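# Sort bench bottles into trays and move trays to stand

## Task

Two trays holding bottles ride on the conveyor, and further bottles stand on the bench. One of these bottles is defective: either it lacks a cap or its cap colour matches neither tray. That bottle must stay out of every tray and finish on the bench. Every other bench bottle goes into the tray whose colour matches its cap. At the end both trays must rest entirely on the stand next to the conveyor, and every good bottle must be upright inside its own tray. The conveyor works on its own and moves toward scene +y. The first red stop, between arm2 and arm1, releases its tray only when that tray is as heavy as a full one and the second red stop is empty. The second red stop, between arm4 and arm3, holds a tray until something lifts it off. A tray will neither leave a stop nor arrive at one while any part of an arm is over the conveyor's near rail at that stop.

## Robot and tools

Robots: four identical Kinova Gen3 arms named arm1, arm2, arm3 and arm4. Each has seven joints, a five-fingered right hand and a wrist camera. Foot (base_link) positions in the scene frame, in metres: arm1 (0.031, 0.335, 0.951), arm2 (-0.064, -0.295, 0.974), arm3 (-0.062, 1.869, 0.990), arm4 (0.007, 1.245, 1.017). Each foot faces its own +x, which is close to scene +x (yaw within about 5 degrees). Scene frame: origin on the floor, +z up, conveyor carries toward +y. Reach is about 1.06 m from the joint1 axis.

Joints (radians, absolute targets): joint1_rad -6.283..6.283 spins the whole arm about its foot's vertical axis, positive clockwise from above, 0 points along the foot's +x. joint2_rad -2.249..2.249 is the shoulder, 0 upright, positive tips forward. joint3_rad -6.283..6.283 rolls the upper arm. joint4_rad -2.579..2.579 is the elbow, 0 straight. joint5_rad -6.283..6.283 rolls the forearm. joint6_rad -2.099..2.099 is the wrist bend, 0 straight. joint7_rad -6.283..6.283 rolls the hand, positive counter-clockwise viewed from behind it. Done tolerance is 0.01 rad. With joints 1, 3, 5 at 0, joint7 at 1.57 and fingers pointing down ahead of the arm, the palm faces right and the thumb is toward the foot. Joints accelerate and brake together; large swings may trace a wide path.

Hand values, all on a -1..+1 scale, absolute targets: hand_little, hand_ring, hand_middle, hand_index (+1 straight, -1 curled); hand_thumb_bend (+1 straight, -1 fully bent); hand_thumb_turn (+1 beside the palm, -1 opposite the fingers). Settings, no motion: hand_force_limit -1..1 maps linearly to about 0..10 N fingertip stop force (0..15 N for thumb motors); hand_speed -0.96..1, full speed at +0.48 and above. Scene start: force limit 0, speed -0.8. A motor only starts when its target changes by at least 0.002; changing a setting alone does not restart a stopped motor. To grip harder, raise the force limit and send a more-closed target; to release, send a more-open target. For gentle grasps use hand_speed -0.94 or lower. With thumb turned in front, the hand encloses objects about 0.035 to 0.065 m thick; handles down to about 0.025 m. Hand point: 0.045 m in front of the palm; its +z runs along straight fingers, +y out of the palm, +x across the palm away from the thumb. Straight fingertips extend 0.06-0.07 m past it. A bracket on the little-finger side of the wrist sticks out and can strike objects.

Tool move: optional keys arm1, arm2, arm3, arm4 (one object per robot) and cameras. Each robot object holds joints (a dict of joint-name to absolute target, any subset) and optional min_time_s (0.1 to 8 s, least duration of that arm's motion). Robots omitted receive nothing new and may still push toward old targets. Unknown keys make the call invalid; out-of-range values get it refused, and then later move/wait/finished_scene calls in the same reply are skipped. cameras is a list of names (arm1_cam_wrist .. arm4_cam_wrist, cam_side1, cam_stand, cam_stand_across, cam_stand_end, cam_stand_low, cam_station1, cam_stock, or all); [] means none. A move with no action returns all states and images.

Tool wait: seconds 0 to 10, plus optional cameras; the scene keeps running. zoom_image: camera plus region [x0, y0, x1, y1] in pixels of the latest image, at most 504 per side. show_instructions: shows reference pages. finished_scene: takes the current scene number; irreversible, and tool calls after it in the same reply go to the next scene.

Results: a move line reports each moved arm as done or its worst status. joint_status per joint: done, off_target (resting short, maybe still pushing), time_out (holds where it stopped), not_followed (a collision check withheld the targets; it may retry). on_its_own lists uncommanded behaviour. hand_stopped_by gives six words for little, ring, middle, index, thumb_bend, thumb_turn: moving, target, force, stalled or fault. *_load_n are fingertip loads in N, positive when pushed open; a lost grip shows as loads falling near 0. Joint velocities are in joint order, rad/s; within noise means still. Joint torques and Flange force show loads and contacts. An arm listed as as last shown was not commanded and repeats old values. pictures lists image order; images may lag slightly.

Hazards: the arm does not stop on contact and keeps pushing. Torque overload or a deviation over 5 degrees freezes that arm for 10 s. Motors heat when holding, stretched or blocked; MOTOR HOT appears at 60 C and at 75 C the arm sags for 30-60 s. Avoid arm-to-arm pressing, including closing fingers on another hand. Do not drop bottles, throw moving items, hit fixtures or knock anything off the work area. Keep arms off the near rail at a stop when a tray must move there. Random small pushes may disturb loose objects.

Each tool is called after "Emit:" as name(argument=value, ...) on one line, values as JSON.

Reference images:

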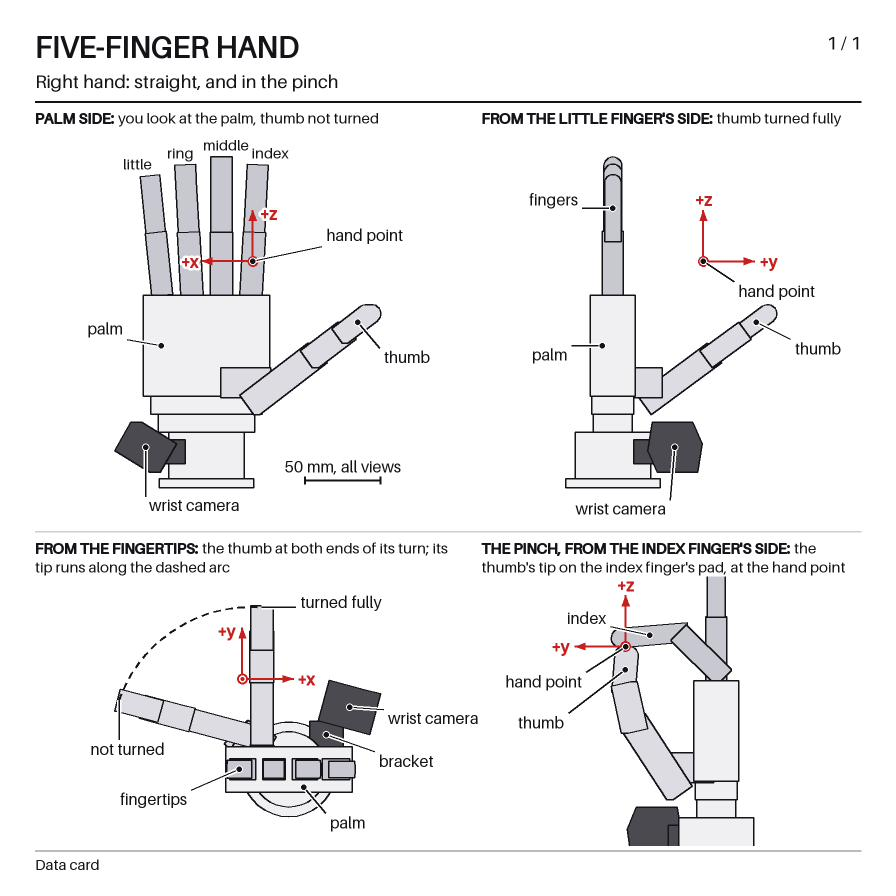

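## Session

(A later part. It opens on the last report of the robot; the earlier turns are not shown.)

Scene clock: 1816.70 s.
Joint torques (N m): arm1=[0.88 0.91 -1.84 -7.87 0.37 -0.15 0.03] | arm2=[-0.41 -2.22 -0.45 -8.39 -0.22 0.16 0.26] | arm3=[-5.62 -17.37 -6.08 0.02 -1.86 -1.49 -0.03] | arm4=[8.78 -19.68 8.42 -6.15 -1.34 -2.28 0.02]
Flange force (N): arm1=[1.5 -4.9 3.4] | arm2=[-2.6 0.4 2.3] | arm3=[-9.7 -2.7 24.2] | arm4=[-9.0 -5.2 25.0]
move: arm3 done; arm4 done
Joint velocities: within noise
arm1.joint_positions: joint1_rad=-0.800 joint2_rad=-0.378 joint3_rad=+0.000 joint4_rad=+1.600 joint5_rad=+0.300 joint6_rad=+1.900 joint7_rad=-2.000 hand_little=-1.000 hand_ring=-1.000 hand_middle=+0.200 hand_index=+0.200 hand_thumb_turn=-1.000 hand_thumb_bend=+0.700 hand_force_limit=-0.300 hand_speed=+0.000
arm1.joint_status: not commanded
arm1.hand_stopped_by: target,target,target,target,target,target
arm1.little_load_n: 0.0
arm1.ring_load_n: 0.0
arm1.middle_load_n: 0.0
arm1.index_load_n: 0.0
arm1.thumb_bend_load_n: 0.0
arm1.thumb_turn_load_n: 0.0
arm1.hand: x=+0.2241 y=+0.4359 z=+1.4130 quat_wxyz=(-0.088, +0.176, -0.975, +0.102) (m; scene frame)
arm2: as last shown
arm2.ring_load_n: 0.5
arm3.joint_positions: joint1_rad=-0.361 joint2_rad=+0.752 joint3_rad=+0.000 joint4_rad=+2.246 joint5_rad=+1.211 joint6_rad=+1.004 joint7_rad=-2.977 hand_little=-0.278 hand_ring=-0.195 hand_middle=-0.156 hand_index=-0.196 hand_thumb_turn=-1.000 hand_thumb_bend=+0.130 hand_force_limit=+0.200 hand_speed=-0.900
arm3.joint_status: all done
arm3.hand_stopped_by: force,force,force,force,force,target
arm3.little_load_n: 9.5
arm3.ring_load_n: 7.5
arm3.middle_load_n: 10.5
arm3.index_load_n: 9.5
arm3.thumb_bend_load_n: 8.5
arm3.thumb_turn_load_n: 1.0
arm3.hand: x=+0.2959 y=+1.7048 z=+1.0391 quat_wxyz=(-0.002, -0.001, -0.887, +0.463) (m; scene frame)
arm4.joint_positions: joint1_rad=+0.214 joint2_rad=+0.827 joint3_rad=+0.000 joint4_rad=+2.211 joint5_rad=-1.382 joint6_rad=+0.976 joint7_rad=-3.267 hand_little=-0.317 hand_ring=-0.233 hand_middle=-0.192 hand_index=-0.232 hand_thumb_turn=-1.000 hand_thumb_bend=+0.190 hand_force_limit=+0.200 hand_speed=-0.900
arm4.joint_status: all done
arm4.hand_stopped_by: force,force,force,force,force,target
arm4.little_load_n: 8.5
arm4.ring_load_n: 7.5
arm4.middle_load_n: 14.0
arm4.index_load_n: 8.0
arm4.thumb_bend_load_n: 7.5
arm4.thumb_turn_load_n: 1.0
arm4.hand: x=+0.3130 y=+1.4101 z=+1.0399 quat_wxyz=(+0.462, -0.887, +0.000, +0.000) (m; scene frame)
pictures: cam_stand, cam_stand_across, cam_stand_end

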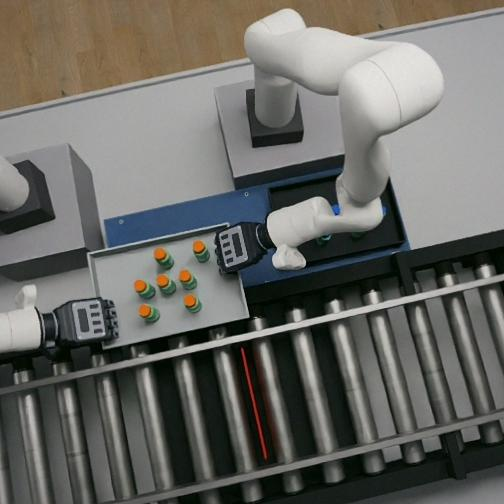

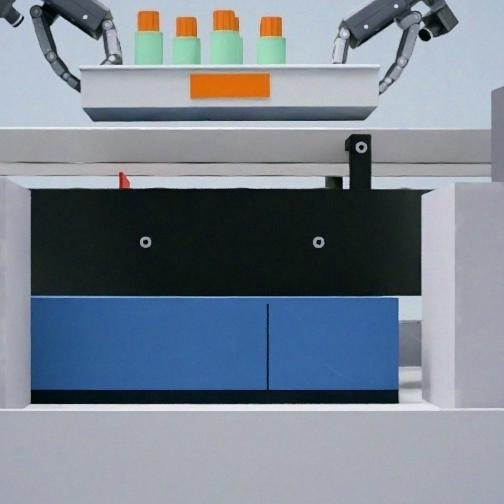

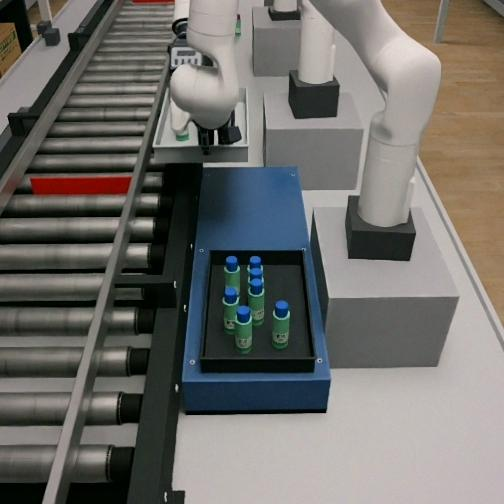

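Emit:
move(arm4={"joints":{"joint1_rad":0.1696,"joint2_rad":0.965,"joint3_rad":0,"joint4_rad":2.3892,"joint5_rad":-1.6467,"joint6_rad":0.9601,"joint7_rad":-2.8818},"min_time_s":3}, arm3={"joints":{"joint1_rad":-0.4849,"joint2_rad":0.8826,"joint3_rad":0,"joint4_rad":2.4067,"joint5_rad":1.2808,"joint6_rad":0.9103,"joint7_rad":-3.3146},"min_time_s":3}, cameras=["cam_stand_across","cam_stand","cam_stand_end"])

Emit:
zoom_image(camera="cam_stand", region=[60, 180, 280, 360])

Scene clock: 1822.73 s.
Joint torques (N m): arm1=[0.84 0.9 -1.82 -7.86 0.41 -0.15 0.05] | arm2=[-0.43 -2.22 -0.47 -8.38 -0.22 0.17 0.26] | arm3=[-3.68 -17.12 -3.53 1.2 -0.33 -0.61 -0.2] | arm4=[7.26 -16.27 8.64 0.13 -1.19 -2.63 -0.81]
Flange force (N): arm1=[1.5 -4.8 3.4] | arm2=[-2.6 0.4 2.2] | arm3=[-5.0 1.4 19.5] | arm4=[-6.2 -7.6 25.9]
move: arm3 done; arm4 done
Joint velocities: within noise
arm1, arm2: as last shown
arm2.ring_load_n: 0.0
arm3.joint_positions: joint1_rad=-0.485 joint2_rad=+0.883 joint3_rad=+0.000 joint4_rad=+2.407 joint5_rad=+1.281 joint6_rad=+0.910 joint7_rad=-3.315 hand_little=-0.278 hand_ring=-0.195 hand_middle=-0.156 hand_index=-0.196 hand_thumb_turn=-1.000 hand_thumb_bend=+0.130 hand_force_limit=+0.200 hand_speed=-0.900
arm3.joint_status: all done
arm3.hand_stopped_by: force,force,force,force,force,target
arm3.little_load_n: 0.0
arm3.ring_load_n: 8.0
arm3.middle_load_n: 9.5
arm3.index_load_n: 11.0
arm3.thumb_bend_load_n: 5.0
arm3.thumb_turn_load_n: 1.0
arm3.hand: x=+0.2360 y=+1.7243 z=+0.9988 quat_wxyz=(-0.002, -0.001, -0.887, +0.463) (m; scene frame)
arm4.joint_positions: joint1_rad=+0.170 joint2_rad=+0.965 joint3_rad=+0.000 joint4_rad=+2.389 joint5_rad=-1.647 joint6_rad=+0.960 joint7_rad=-2.882 hand_little=-0.318 hand_ring=-0.232 hand_middle=-0.191 hand_index=-0.232 hand_thumb_turn=-1.000 hand_thumb_bend=+0.190 hand_force_limit=+0.200 hand_speed=-0.900
arm4.joint_status: all done
arm4.hand_stopped_by: force,force,force,force,force,target
arm4.little_load_n: 6.0
arm4.ring_load_n: 9.5
arm4.middle_load_n: 19.0
arm4.index_load_n: 9.5
arm4.thumb_bend_load_n: 7.0
arm4.thumb_turn_load_n: 0.5
arm4.hand: x=+0.2530 y=+1.4298 z=+1.0001 quat_wxyz=(+0.463, -0.887, +0.000, +0.000) (m; scene frame)
pictures: cam_stand, cam_stand_across, cam_stand_end

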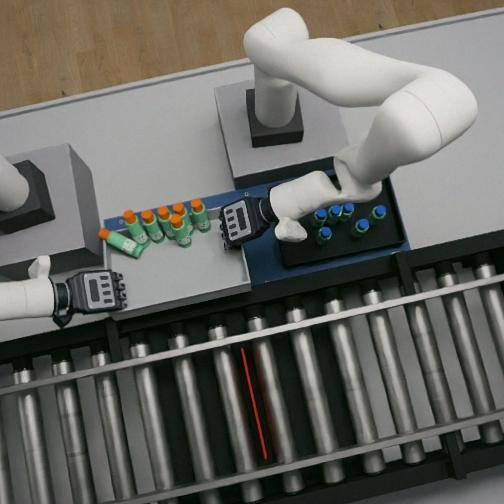

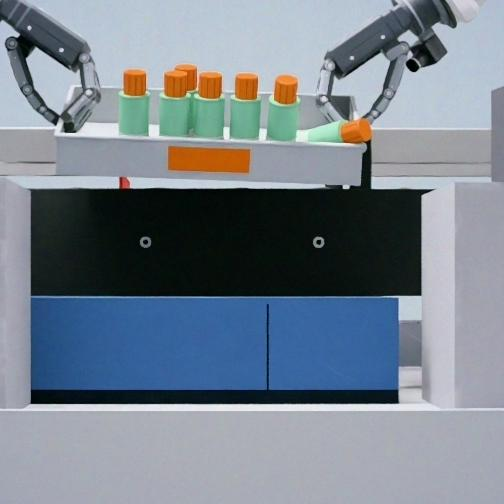

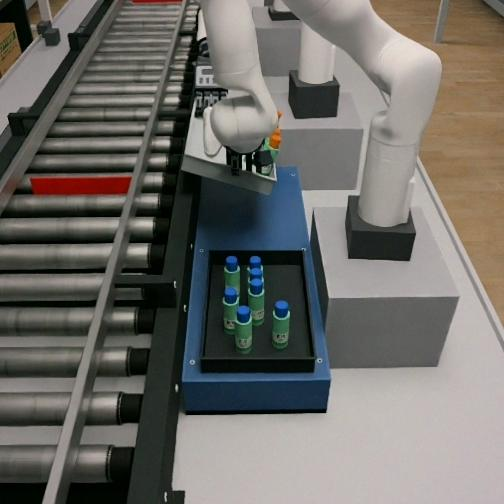

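Scaled by 2.291 from the camera's 504x504 image, which has a finer 720x720 frame.

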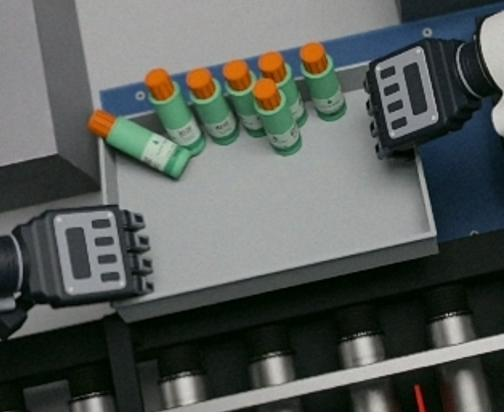

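Emit:
move(cameras=["cam_stand","cam_stand_across","cam_stand_end","cam_side1","cam_stand_low","arm4_cam_wrist"])

Emit:
zoom_image(camera="cam_stand_end", region=[150, 60, 310, 220])

Emit:
zoom_image(camera="cam_stand_across", region=[30, 40, 410, 240])

Emit:
zoom_image(camera="cam_stand", region=[60, 190, 180, 330])

Scene clock: 1831.43 s.
Joint torques (N m): arm1=[0.87 0.91 -1.84 -7.86 0.38 -0.17 0.03] | arm2=[-0.38 -2.2 -0.45 -8.34 -0.25 0.16 0.28] | arm3=[-3.72 -17.2 -3.64 1.19 -0.34 -0.61 -0.15] | arm4=[7.37 -16.23 8.75 0.01 -1.19 -2.76 -0.88]
Flange force (N): arm1=[1.5 -4.9 3.4] | arm2=[-2.6 0.4 2.1] | arm3=[-4.7 1.6 20.2] | arm4=[-6.9 -7.9 26.3]
Joint velocities: within noise
arm1.joint_positions: joint1_rad=-0.800 joint2_rad=-0.378 joint3_rad=+0.000 joint4_rad=+1.600 joint5_rad=+0.300 joint6_rad=+1.900 joint7_rad=-2.000 hand_little=-1.000 hand_ring=-1.000 hand_middle=+0.200 hand_index=+0.200 hand_thumb_turn=-1.000 hand_thumb_bend=+0.700 hand_force_limit=-0.300 hand_speed=+0.000
arm1.joint_status: not commanded
arm1.hand_stopped_by: target,target,target,target,target,target
arm1.little_load_n: 0.0
arm1.ring_load_n: 0.0
arm1.middle_load_n: 0.0
arm1.index_load_n: 0.0
arm1.thumb_bend_load_n: 0.0
arm1.thumb_turn_load_n: 0.0
arm1.hand: x=+0.2241 y=+0.4359 z=+1.4130 quat_wxyz=(-0.088, +0.176, -0.975, +0.102) (m; scene frame)
arm2.joint_positions: joint1_rad=+0.900 joint2_rad=-0.372 joint3_rad=+0.000 joint4_rad=+1.600 joint5_rad=+0.000 joint6_rad=+1.950 joint7_rad=-1.900 hand_little=-1.000 hand_ring=-1.000 hand_middle=+0.200 hand_index=+0.200 hand_thumb_turn=-1.000 hand_thumb_bend=+0.680 hand_force_limit=-0.300 hand_speed=-0.800
arm2.joint_status: not commanded
arm2.hand_stopped_by: target,target,target,target,target,target
arm2.little_load_n: 0.0
arm2.ring_load_n: 0.0
arm2.middle_load_n: 0.0
arm2.index_load_n: 0.0
arm2.thumb_bend_load_n: 0.0
arm2.thumb_turn_load_n: 0.0
arm2.hand: x=+0.0552 y=-0.4345 z=+1.4321 quat_wxyz=(+0.020, -0.614, -0.789, -0.005) (m; scene frame)
arm3.joint_positions: joint1_rad=-0.485 joint2_rad=+0.883 joint3_rad=+0.000 joint4_rad=+2.407 joint5_rad=+1.281 joint6_rad=+0.910 joint7_rad=-3.315 hand_little=-0.278 hand_ring=-0.195 hand_middle=-0.156 hand_index=-0.196 hand_thumb_turn=-1.000 hand_thumb_bend=+0.130 hand_force_limit=+0.200 hand_speed=-0.900
arm3.joint_status: all done
arm3.hand_stopped_by: force,force,force,force,force,target
arm3.little_load_n: 0.0
arm3.ring_load_n: 8.0
arm3.middle_load_n: 9.5
arm3.index_load_n: 10.5
arm3.thumb_bend_load_n: 5.5
arm3.thumb_turn_load_n: 1.0
arm3.hand: x=+0.2360 y=+1.7243 z=+0.9988 quat_wxyz=(-0.002, -0.001, -0.887, +0.463) (m; scene frame)
arm4.joint_positions: joint1_rad=+0.170 joint2_rad=+0.965 joint3_rad=+0.000 joint4_rad=+2.389 joint5_rad=-1.647 joint6_rad=+0.960 joint7_rad=-2.882 hand_little=-0.318 hand_ring=-0.232 hand_middle=-0.191 hand_index=-0.232 hand_thumb_turn=-1.000 hand_thumb_bend=+0.190 hand_force_limit=+0.200 hand_speed=-0.900
arm4.joint_status: all done
arm4.hand_stopped_by: force,force,force,force,force,target
arm4.little_load_n: 6.0
arm4.ring_load_n: 9.5
arm4.middle_load_n: 19.5
arm4.index_load_n: 10.0
arm4.thumb_bend_load_n: 7.0
arm4.thumb_turn_load_n: 0.5
arm4.hand: x=+0.2530 y=+1.4298 z=+1.0000 quat_wxyz=(+0.462, -0.887, +0.000, +0.000) (m; scene frame)
pictures: arm4_cam_wrist, cam_side1, cam_stand, cam_stand_across, cam_stand_end, cam_stand_low
camera_calibration:
arm4_cam_wrist: T_world_to_cam=[[0.243725, -0.561355, -0.790872, 1.53038], [-0.840852, -0.528664, 0.116115, 0.854146], [-0.483287, 0.636706, -0.600865, -0.0746154], [0, 0, 0, 1]] pos_world=[0.309158, 1.35815, 1.06632]

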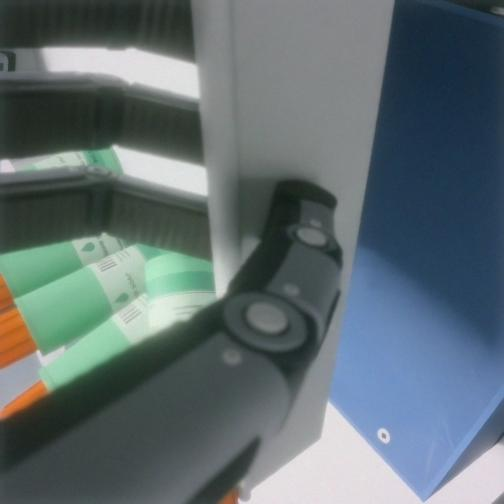

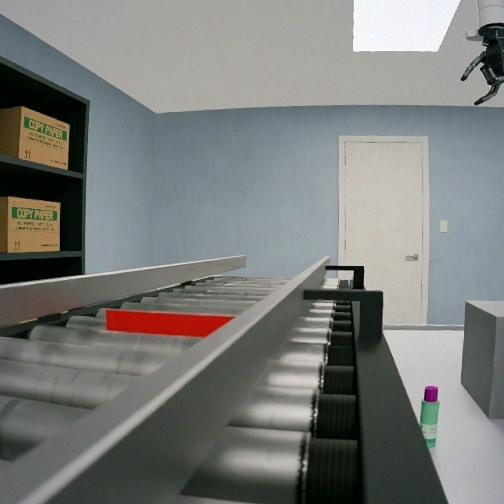

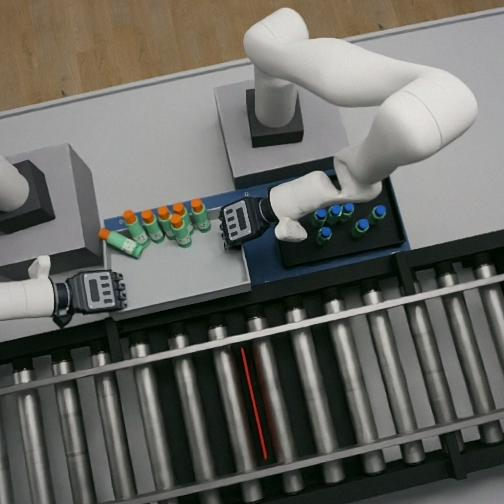

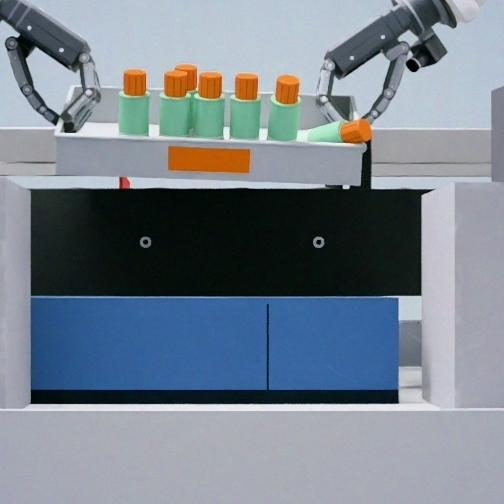

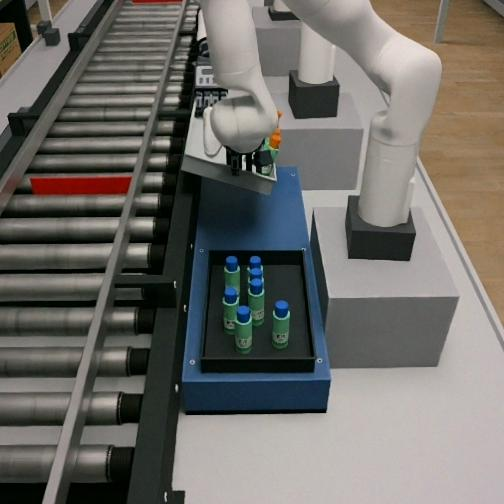

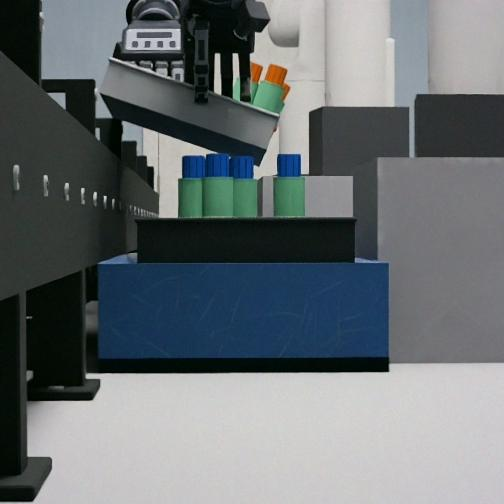

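Scaled by 3.150 from the camera's 504x504 image, which has a finer 720x720 frame.

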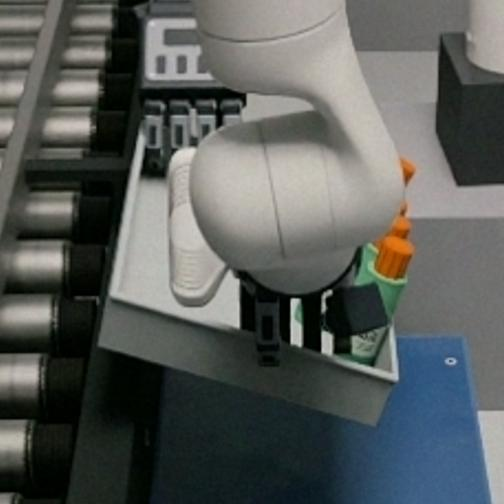

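Scaled by 1.326 from the camera's 504x504 image, which has a finer 720x720 frame.

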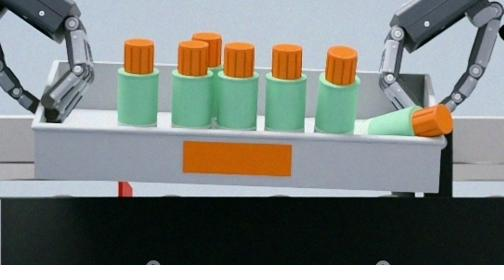

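Scaled by 3.600 from the camera's 504x504 image, which has a finer 720x720 frame.

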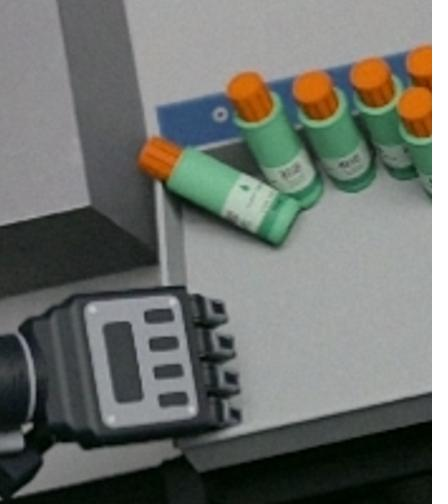

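Emit:
move(arm4={"joints":{"joint1_rad":0.1856,"joint2_rad":1.2025,"joint3_rad":0,"joint4_rad":2.4821,"joint5_rad":-1.8497,"joint6_rad":1.0134,"joint7_rad":-2.4901},"min_time_s":5}, arm3={"joints":{"joint1_rad":-0.5674,"joint2_rad":1.1178,"joint3_rad":0,"joint4_rad":2.5107,"joint5_rad":1.4846,"joint6_rad":0.8198,"joint7_rad":-3.747},"min_time_s":5}, cameras=["cam_stand_across","cam_stand","cam_stand_end","cam_stand_low"])

Emit:
zoom_image(camera="cam_stand", region=[60, 170, 280, 350])

Scene clock: 1848.13 s.
Joint torques (N m): arm1=[0.86 0.9 -1.86 -7.86 0.4 -0.16 0.05] | arm2=[-0.4 -2.16 -0.44 -8.35 -0.23 0.16 0.27] | arm3=[-4.05 -17.42 -5.68 3.73 0.38 -2.34 -0.02] | arm4=[6.13 -17.15 7.69 1.46 -2.24 -1.2 -0.5]
Flange force (N): arm1=[1.5 -4.9 3.4] | arm2=[-2.5 0.4 2.2] | arm3=[-5.9 -1.7 25.2] | arm4=[-10.8 -7.5 24.6]
move: arm3 done; arm4 done
Joint velocities: within noise
arm1, arm2: as last shown
arm1.middle_load_n: 0.5
arm1.thumb_turn_load_n: -0.5
arm3.joint_positions: joint1_rad=-0.567 joint2_rad=+1.118 joint3_rad=+0.000 joint4_rad=+2.511 joint5_rad=+1.485 joint6_rad=+0.820 joint7_rad=-3.747 hand_little=-0.278 hand_ring=-0.195 hand_middle=-0.156 hand_index=-0.195 hand_thumb_turn=-1.000 hand_thumb_bend=+0.130 hand_force_limit=+0.200 hand_speed=-0.900
arm3.joint_status: all done
arm3.hand_stopped_by: force,force,force,force,force,target
arm3.little_load_n: 0.0
arm3.ring_load_n: 8.5
arm3.middle_load_n: 11.5
arm3.index_load_n: 14.0
arm3.thumb_bend_load_n: 3.5
arm3.thumb_turn_load_n: 1.0
arm3.hand: x=+0.1861 y=+1.7242 z=+0.9484 quat_wxyz=(-0.002, -0.001, -0.887, +0.463) (m; scene frame)
arm4.joint_positions: joint1_rad=+0.186 joint2_rad=+1.203 joint3_rad=+0.000 joint4_rad=+2.482 joint5_rad=-1.850 joint6_rad=+1.013 joint7_rad=-2.490 hand_little=-0.318 hand_ring=-0.232 hand_middle=-0.191 hand_index=-0.232 hand_thumb_turn=-1.000 hand_thumb_bend=+0.190 hand_force_limit=+0.200 hand_speed=-0.900
arm4.joint_status: all done
arm4.hand_stopped_by: force,force,force,force,force,target
arm4.little_load_n: 5.0
arm4.ring_load_n: 9.0
arm4.middle_load_n: 19.5
arm4.index_load_n: 10.5
arm4.thumb_bend_load_n: 7.0
arm4.thumb_turn_load_n: 1.0
arm4.hand: x=+0.2030 y=+1.4299 z=+0.9502 quat_wxyz=(+0.462, -0.887, +0.000, +0.000) (m; scene frame)
pictures: cam_stand, cam_stand_across, cam_stand_end, cam_stand_low

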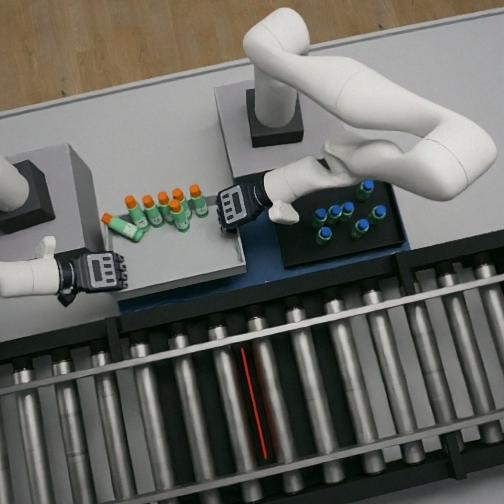

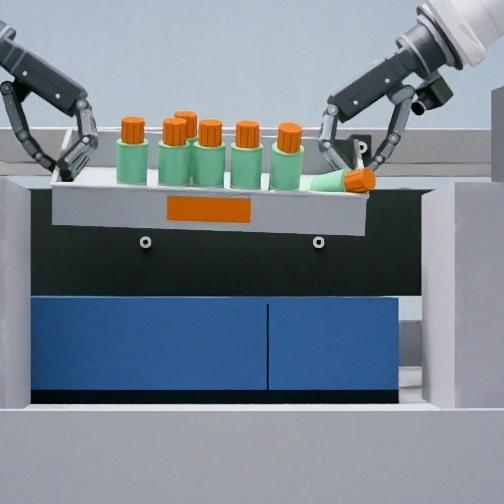

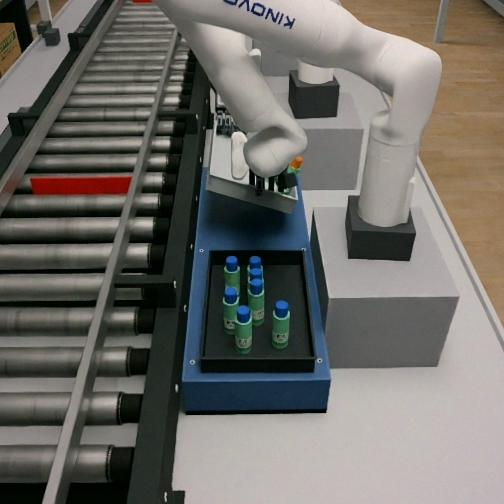

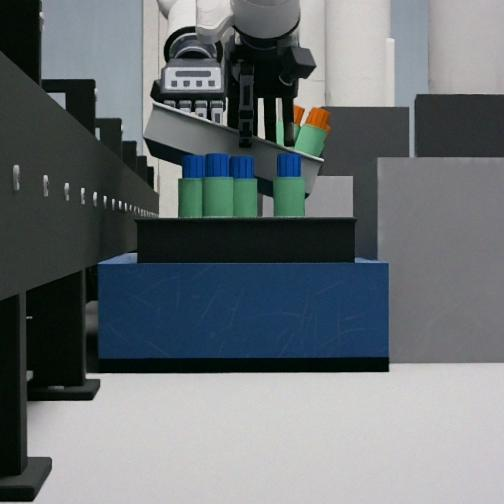

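Scaled by 2.291 from the camera's 504x504 image, which has a finer 720x720 frame.

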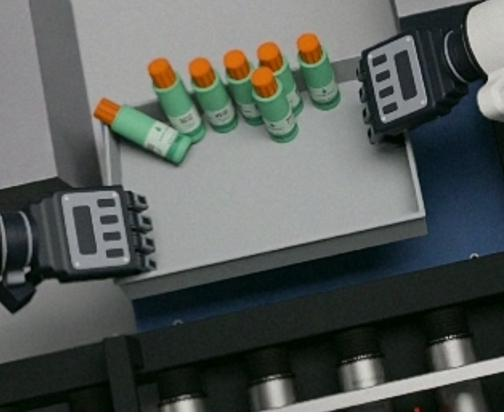

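Emit:
move(arm4={"joints":{"joint1_rad":0.1868,"joint2_rad":1.3631,"joint3_rad":0,"joint4_rad":2.4062,"joint5_rad":-1.8978,"joint6_rad":1.038,"joint7_rad":-2.3954},"min_time_s":5}, arm3={"joints":{"joint1_rad":-0.5734,"joint2_rad":1.2891,"joint3_rad":0,"joint4_rad":2.4459,"joint5_rad":1.5794,"joint6_rad":0.8126,"joint7_rad":-3.8928},"min_time_s":5}, cameras=["cam_stand_across","cam_stand","cam_stand_end","cam_stand_low"])

Emit:
zoom_image(camera="cam_stand", region=[60, 170, 280, 350])

Emit:
zoom_image(camera="cam_stand_across", region=[30, 100, 410, 320])

Scene clock: 1857.60 s.
Joint torques (N m): arm1=[0.87 0.89 -1.81 -7.85 0.39 -0.16 0.04] | arm2=[-0.44 -2.17 -0.45 -8.34 -0.22 0.16 0.25] | arm3=[-3.37 -17.89 -4.78 5.19 0.33 -1.52 -0.02] | arm4=[5.04 -17.33 6.36 2.9 -1.68 -0.49 -0.52]
Flange force (N): arm1=[1.5 -4.8 3.3] | arm2=[-2.6 0.4 2.1] | arm3=[-4.3 0.3 22.8] | arm4=[-9.5 -5.9 20.8]
move: arm3 done; arm4 done
Joint velocities: within noise
arm1, arm2: as last shown
arm1.middle_load_n: 0.0
arm1.thumb_turn_load_n: 0.0
arm3.joint_positions: joint1_rad=-0.573 joint2_rad=+1.289 joint3_rad=+0.000 joint4_rad=+2.446 joint5_rad=+1.579 joint6_rad=+0.813 joint7_rad=-3.893 hand_little=-0.278 hand_ring=-0.195 hand_middle=-0.156 hand_index=-0.195 hand_thumb_turn=-1.000 hand_thumb_bend=+0.129 hand_force_limit=+0.200 hand_speed=-0.900
arm3.joint_status: all done
arm3.hand_stopped_by: force,force,force,force,force,target
arm3.little_load_n: 0.0
arm3.ring_load_n: 7.5
arm3.middle_load_n: 11.0
arm3.index_load_n: 13.5
arm3.thumb_bend_load_n: 4.0
arm3.thumb_turn_load_n: 1.0
arm3.hand: x=+0.1832 y=+1.7241 z=+0.8985 quat_wxyz=(-0.002, -0.001, -0.887, +0.463) (m; scene frame)
arm4.joint_positions: joint1_rad=+0.187 joint2_rad=+1.363 joint3_rad=+0.000 joint4_rad=+2.406 joint5_rad=-1.898 joint6_rad=+1.038 joint7_rad=-2.395 hand_little=-0.318 hand_ring=-0.232 hand_middle=-0.191 hand_index=-0.232 hand_thumb_turn=-1.000 hand_thumb_bend=+0.190 hand_force_limit=+0.200 hand_speed=-0.900
arm4.joint_status: all done
arm4.hand_stopped_by: force,force,force,force,force,target
arm4.little_load_n: 4.0
arm4.ring_load_n: 8.0
arm4.middle_load_n: 19.0
arm4.index_load_n: 10.5
arm4.thumb_bend_load_n: 7.5
arm4.thumb_turn_load_n: 1.0
arm4.hand: x=+0.1999 y=+1.4300 z=+0.9002 quat_wxyz=(+0.462, -0.887, +0.000, +0.000) (m; scene frame)
pictures: cam_stand, cam_stand_across, cam_stand_end, cam_stand_low

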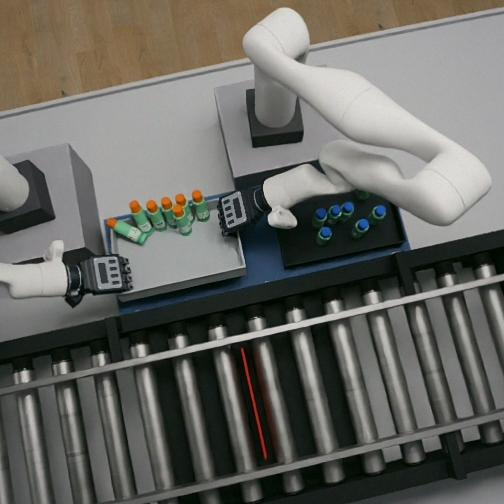

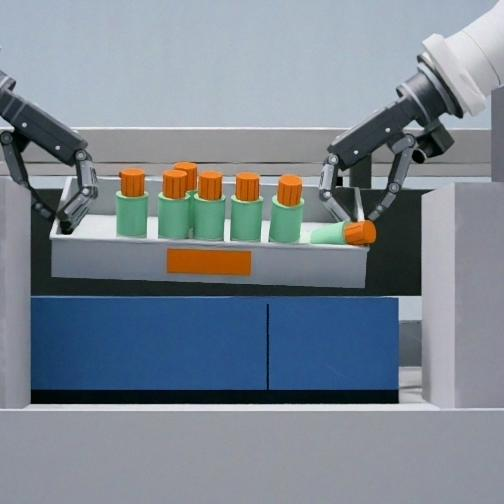

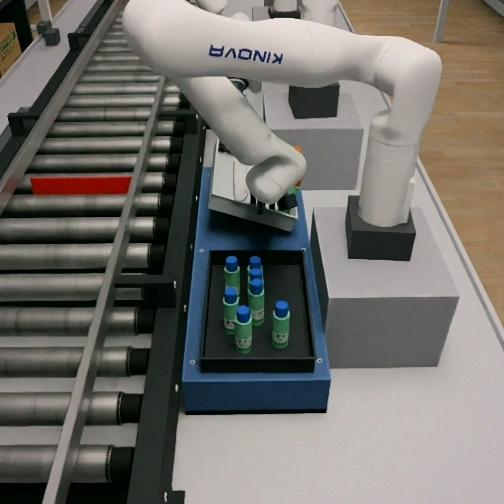

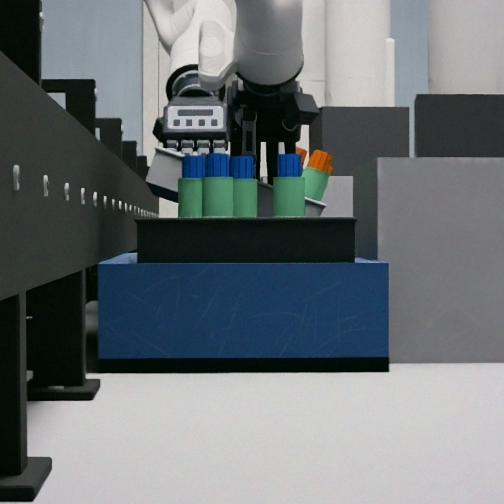

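Scaled by 2.291 from the camera's 504x504 image, which has a finer 720x720 frame.

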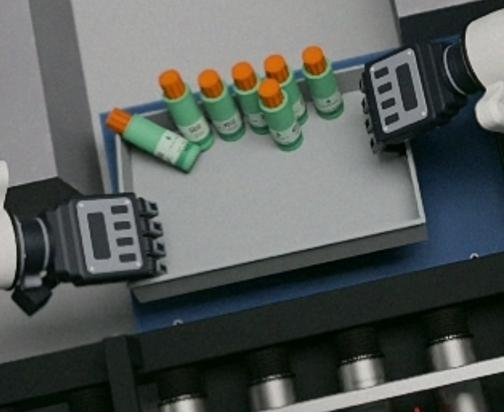

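Scaled by 1.326 from the camera's 504x504 image, which has a finer 720x720 frame.

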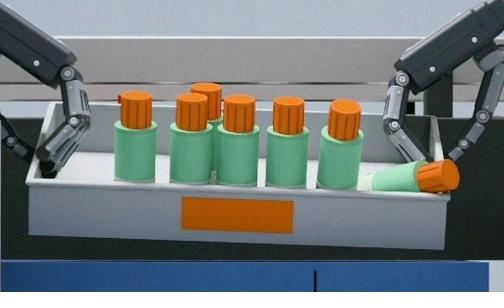

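Emit:
move(arm4={"joints":{"joint1_rad":0.1868,"joint2_rad":1.4048,"joint3_rad":0,"joint4_rad":2.3768,"joint5_rad":-1.9044,"joint6_rad":1.0419,"joint7_rad":-2.3827},"min_time_s":3}, arm3={"joints":{"joint1_rad":-0.5734,"joint2_rad":1.3337,"joint3_rad":0,"joint4_rad":2.4191,"joint5_rad":1.5956,"joint6_rad":0.8129,"joint7_rad":-3.9164},"min_time_s":3})

Emit:
move(arm4={"joints":{"joint1_rad":0.1868,"joint2_rad":1.4457,"joint3_rad":0,"joint4_rad":2.3464,"joint5_rad":-1.9105,"joint6_rad":1.0455,"joint7_rad":-2.3704},"min_time_s":3}, arm3={"joints":{"joint1_rad":-0.5734,"joint2_rad":1.3774,"joint3_rad":0,"joint4_rad":2.3914,"joint5_rad":1.6115,"joint6_rad":0.8134,"joint7_rad":-3.9395},"min_time_s":3}, cameras=["cam_stand_across","cam_stand","cam_stand_end","cam_stand_low"])

Emit:
zoom_image(camera="cam_stand", region=[60, 170, 280, 350])

Emit:
zoom_image(camera="cam_stand_across", region=[30, 100, 410, 320])

Scene clock: 1865.80 s.
Joint torques (N m): arm1=[0.88 0.93 -1.87 -7.86 0.37 -0.15 0.04] | arm2=[-0.39 -2.16 -0.42 -8.33 -0.24 0.17 0.25] | arm3=[-3.07 -18.1 -4.45 4.91 0.28 -1.28 -0.31] | arm4=[4.02 -14.99 7.83 1.71 -1.89 -2.16 0.15]
Flange force (N): arm1=[1.5 -5.0 3.5] | arm2=[-2.5 0.5 2.1] | arm3=[-3.9 0.2 21.0] | arm4=[-6.1 -13.7 14.6]
move: arm3 done; arm4 done
Joint velocities: within noise
arm1, arm2: as last shown
arm1.index_load_n: 0.5
arm3.joint_positions: joint1_rad=-0.573 joint2_rad=+1.334 joint3_rad=+0.000 joint4_rad=+2.419 joint5_rad=+1.596 joint6_rad=+0.813 joint7_rad=-3.916 hand_little=-0.278 hand_ring=-0.195 hand_middle=-0.156 hand_index=-0.195 hand_thumb_turn=-1.000 hand_thumb_bend=+0.129 hand_force_limit=+0.200 hand_speed=-0.900
arm3.joint_status: all done
arm3.hand_stopped_by: force,force,force,force,force,target
arm3.little_load_n: 0.0
arm3.ring_load_n: 6.0
arm3.middle_load_n: 10.5
arm3.index_load_n: 13.5
arm3.thumb_bend_load_n: 5.5
arm3.thumb_turn_load_n: 3.5
arm3.hand: x=+0.1833 y=+1.7241 z=+0.8835 quat_wxyz=(-0.002, +0.000, -0.887, +0.463) (m; scene frame)
arm4.joint_positions: joint1_rad=+0.187 joint2_rad=+1.405 joint3_rad=+0.000 joint4_rad=+2.377 joint5_rad=-1.904 joint6_rad=+1.042 joint7_rad=-2.383 hand_little=-0.318 hand_ring=-0.232 hand_middle=-0.191 hand_index=-0.232 hand_thumb_turn=-1.000 hand_thumb_bend=+0.190 hand_force_limit=+0.200 hand_speed=-0.900
arm4.joint_status: all done
arm4.hand_stopped_by: force,force,force,force,force,target
arm4.little_load_n: 3.5
arm4.ring_load_n: 7.0
arm4.middle_load_n: 16.5
arm4.index_load_n: 7.5
arm4.thumb_bend_load_n: 6.5
arm4.thumb_turn_load_n: 0.0
arm4.hand: x=+0.2000 y=+1.4301 z=+0.8853 quat_wxyz=(+0.463, -0.887, +0.000, +0.000) (m; scene frame)
pictures: none

Scene clock: 1869.10 s.
Joint torques (N m): arm1=[0.87 0.91 -1.85 -7.87 0.37 -0.17 0.06] | arm2=[-0.4 -2.2 -0.46 -8.38 -0.24 0.17 0.26] | arm3=[-2.93 -18.25 -4.54 4.82 0.24 -1.32 -0.45] | arm4=[3.81 -14.95 7.83 2.13 -1.76 -2.2 0.18]
Flange force (N): arm1=[1.6 -4.9 3.4] | arm2=[-2.6 0.4 2.2] | arm3=[-3.7 -0.2 20.5] | arm4=[-5.2 -13.3 14.4]
move: arm3 done; arm4 done
Joint velocities: within noise
arm1, arm2: as last shown
arm1.ring_load_n: 0.5
arm1.index_load_n: 0.0
arm2.middle_load_n: 0.5
arm3.joint_positions: joint1_rad=-0.573 joint2_rad=+1.377 joint3_rad=+0.000 joint4_rad=+2.391 joint5_rad=+1.612 joint6_rad=+0.813 joint7_rad=-3.940 hand_little=-0.278 hand_ring=-0.196 hand_middle=-0.156 hand_index=-0.195 hand_thumb_turn=-1.000 hand_thumb_bend=+0.130 hand_force_limit=+0.200 hand_speed=-0.900
arm3.joint_status: all done
arm3.hand_stopped_by: force,force,force,force,force,target
arm3.little_load_n: 1.0
arm3.ring_load_n: 4.0
arm3.middle_load_n: 10.5
arm3.index_load_n: 13.5
arm3.thumb_bend_load_n: 9.0
arm3.thumb_turn_load_n: 6.5
arm3.hand: x=+0.1834 y=+1.7241 z=+0.8684 quat_wxyz=(-0.002, -0.001, -0.887, +0.463) (m; scene frame)
arm4.joint_positions: joint1_rad=+0.187 joint2_rad=+1.446 joint3_rad=+0.000 joint4_rad=+2.346 joint5_rad=-1.911 joint6_rad=+1.045 joint7_rad=-2.370 hand_little=-0.318 hand_ring=-0.232 hand_middle=-0.191 hand_index=-0.232 hand_thumb_turn=-1.000 hand_thumb_bend=+0.190 hand_force_limit=+0.200 hand_speed=-0.900
arm4.joint_status: all done
arm4.hand_stopped_by: force,force,force,force,force,target
arm4.little_load_n: 3.5
arm4.ring_load_n: 5.5
arm4.middle_load_n: 14.5
arm4.index_load_n: 8.5
arm4.thumb_bend_load_n: 6.0
arm4.thumb_turn_load_n: -1.5
arm4.hand: x=+0.2000 y=+1.4301 z=+0.8702 quat_wxyz=(+0.462, -0.887, +0.000, +0.000) (m; scene frame)
pictures: cam_stand, cam_stand_across, cam_stand_end, cam_stand_low

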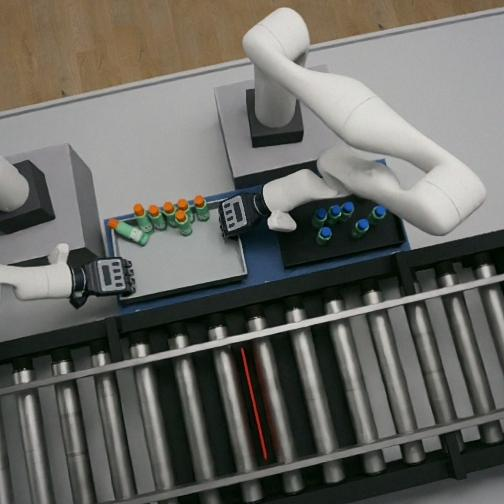

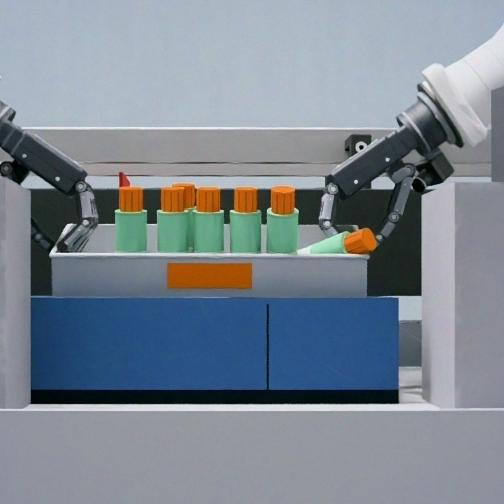

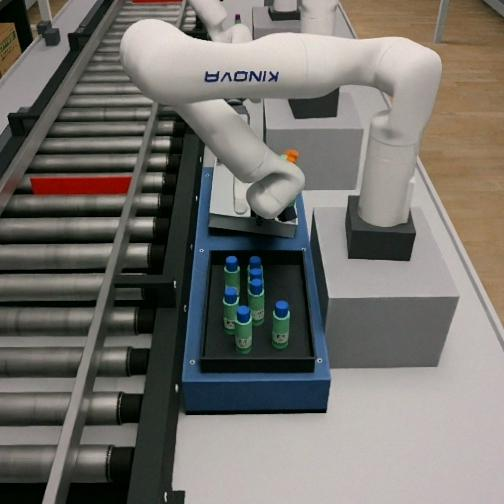

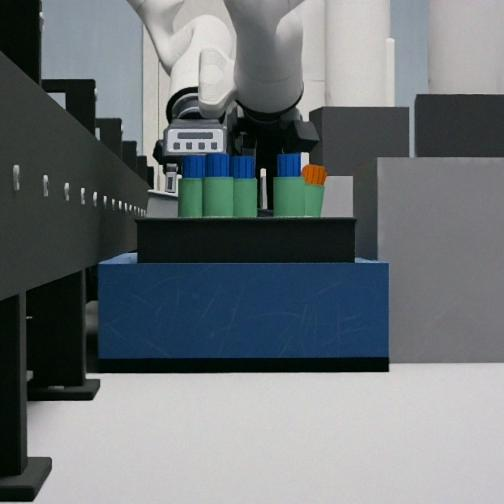

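Scaled by 2.291 from the camera's 504x504 image, which has a finer 720x720 frame.

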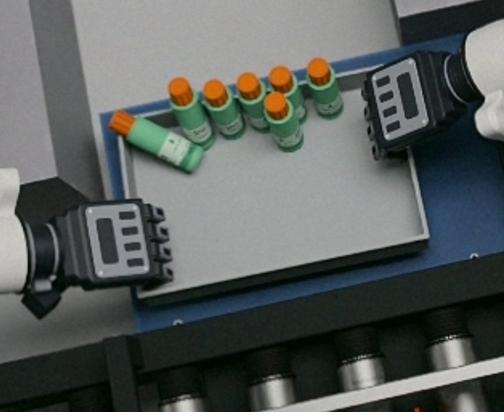

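Scaled by 1.326 from the camera's 504x504 image, which has a finer 720x720 frame.

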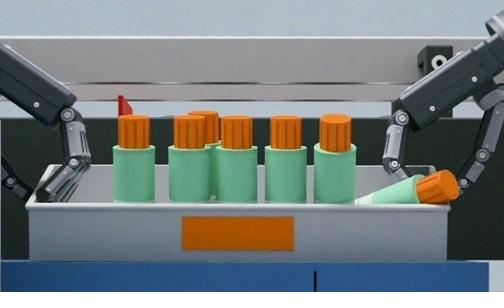

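Emit:
move(arm4={"joints":{"joint1_rad":0.1868,"joint2_rad":1.477,"joint3_rad":0,"joint4_rad":2.3209,"joint5_rad":-1.9136,"joint6_rad":1.0474,"joint7_rad":-2.3641},"min_time_s":3}, arm3={"joints":{"joint1_rad":-0.5734,"joint2_rad":1.4108,"joint3_rad":0,"joint4_rad":2.3679,"joint5_rad":1.6207,"joint6_rad":0.8139,"joint7_rad":-3.9529},"min_time_s":3}, cameras=["cam_stand_across","cam_stand"])

Emit:
zoom_image(camera="cam_stand", region=[60, 170, 280, 350])

Emit:
zoom_image(camera="cam_stand_across", region=[30, 100, 410, 320])

Scene clock: 1875.27 s.
Joint torques (N m): arm1=[0.88 0.89 -1.88 -7.86 0.38 -0.16 0.05] | arm2=[-0.38 -2.21 -0.46 -8.33 -0.23 0.17 0.29] | arm3=[-2.16 -15.22 -7.45 2.82 1.34 -3.83 -0.06] | arm4=[3.35 -17.43 4.41 3.75 -0.34 0.04 0.02]
Flange force (N): arm1=[1.4 -5.0 3.4] | arm2=[-2.7 0.4 2.1] | arm3=[-6.3 -10.2 12.0] | arm4=[-7.4 -3.5 17.1]
move: arm3 done; arm4 done
Joint velocities: within noise
arm1, arm2: as last shown
arm1.ring_load_n: 0.0
arm2.middle_load_n: 0.0
arm3.joint_positions: joint1_rad=-0.573 joint2_rad=+1.411 joint3_rad=+0.000 joint4_rad=+2.368 joint5_rad=+1.621 joint6_rad=+0.814 joint7_rad=-3.953 hand_little=-0.278 hand_ring=-0.196 hand_middle=-0.156 hand_index=-0.195 hand_thumb_turn=-1.000 hand_thumb_bend=+0.130 hand_force_limit=+0.200 hand_speed=-0.900
arm3.joint_status: all done
arm3.hand_stopped_by: force,force,force,force,force,target
arm3.little_load_n: 1.5
arm3.ring_load_n: 2.5
arm3.middle_load_n: 9.5
arm3.index_load_n: 14.0
arm3.thumb_bend_load_n: 6.5
arm3.thumb_turn_load_n: 6.0
arm3.hand: x=+0.1833 y=+1.7240 z=+0.8564 quat_wxyz=(-0.002, -0.001, -0.887, +0.463) (m; scene frame)
arm4.joint_positions: joint1_rad=+0.187 joint2_rad=+1.477 joint3_rad=+0.000 joint4_rad=+2.321 joint5_rad=-1.914 joint6_rad=+1.047 joint7_rad=-2.364 hand_little=-0.318 hand_ring=-0.233 hand_middle=-0.191 hand_index=-0.232 hand_thumb_turn=-1.000 hand_thumb_bend=+0.190 hand_force_limit=+0.200 hand_speed=-0.900
arm4.joint_status: all done
arm4.hand_stopped_by: force,force,force,force,force,target
arm4.little_load_n: 2.0
arm4.ring_load_n: 4.0
arm4.middle_load_n: 13.5
arm4.index_load_n: 9.5
arm4.thumb_bend_load_n: 7.0
arm4.thumb_turn_load_n: 0.5
arm4.hand: x=+0.1999 y=+1.4301 z=+0.8582 quat_wxyz=(+0.462, -0.887, +0.000, +0.000) (m; scene frame)
pictures: cam_stand, cam_stand_across

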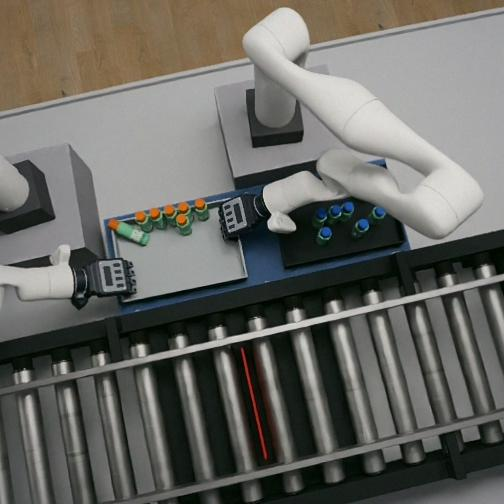

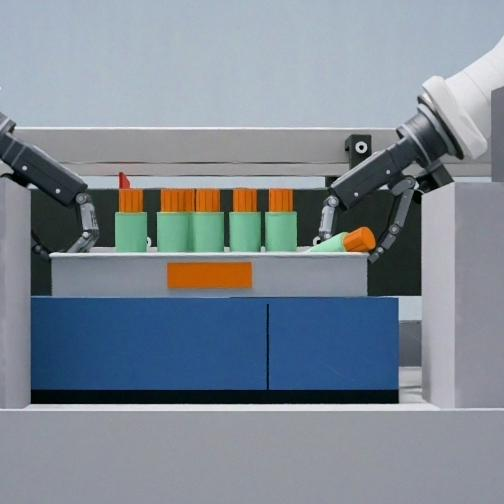

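Scaled by 2.291 from the camera's 504x504 image, which has a finer 720x720 frame.

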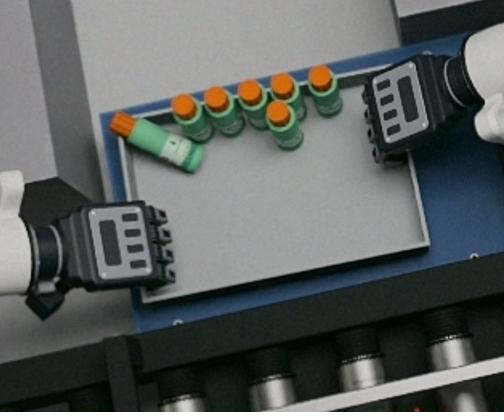

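Scaled by 1.326 from the camera's 504x504 image, which has a finer 720x720 frame.

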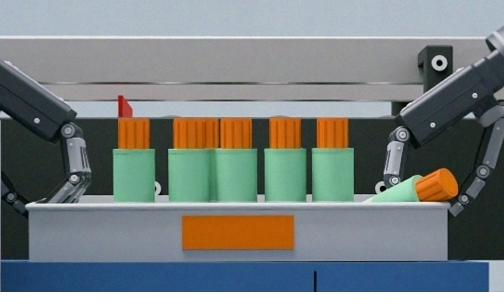

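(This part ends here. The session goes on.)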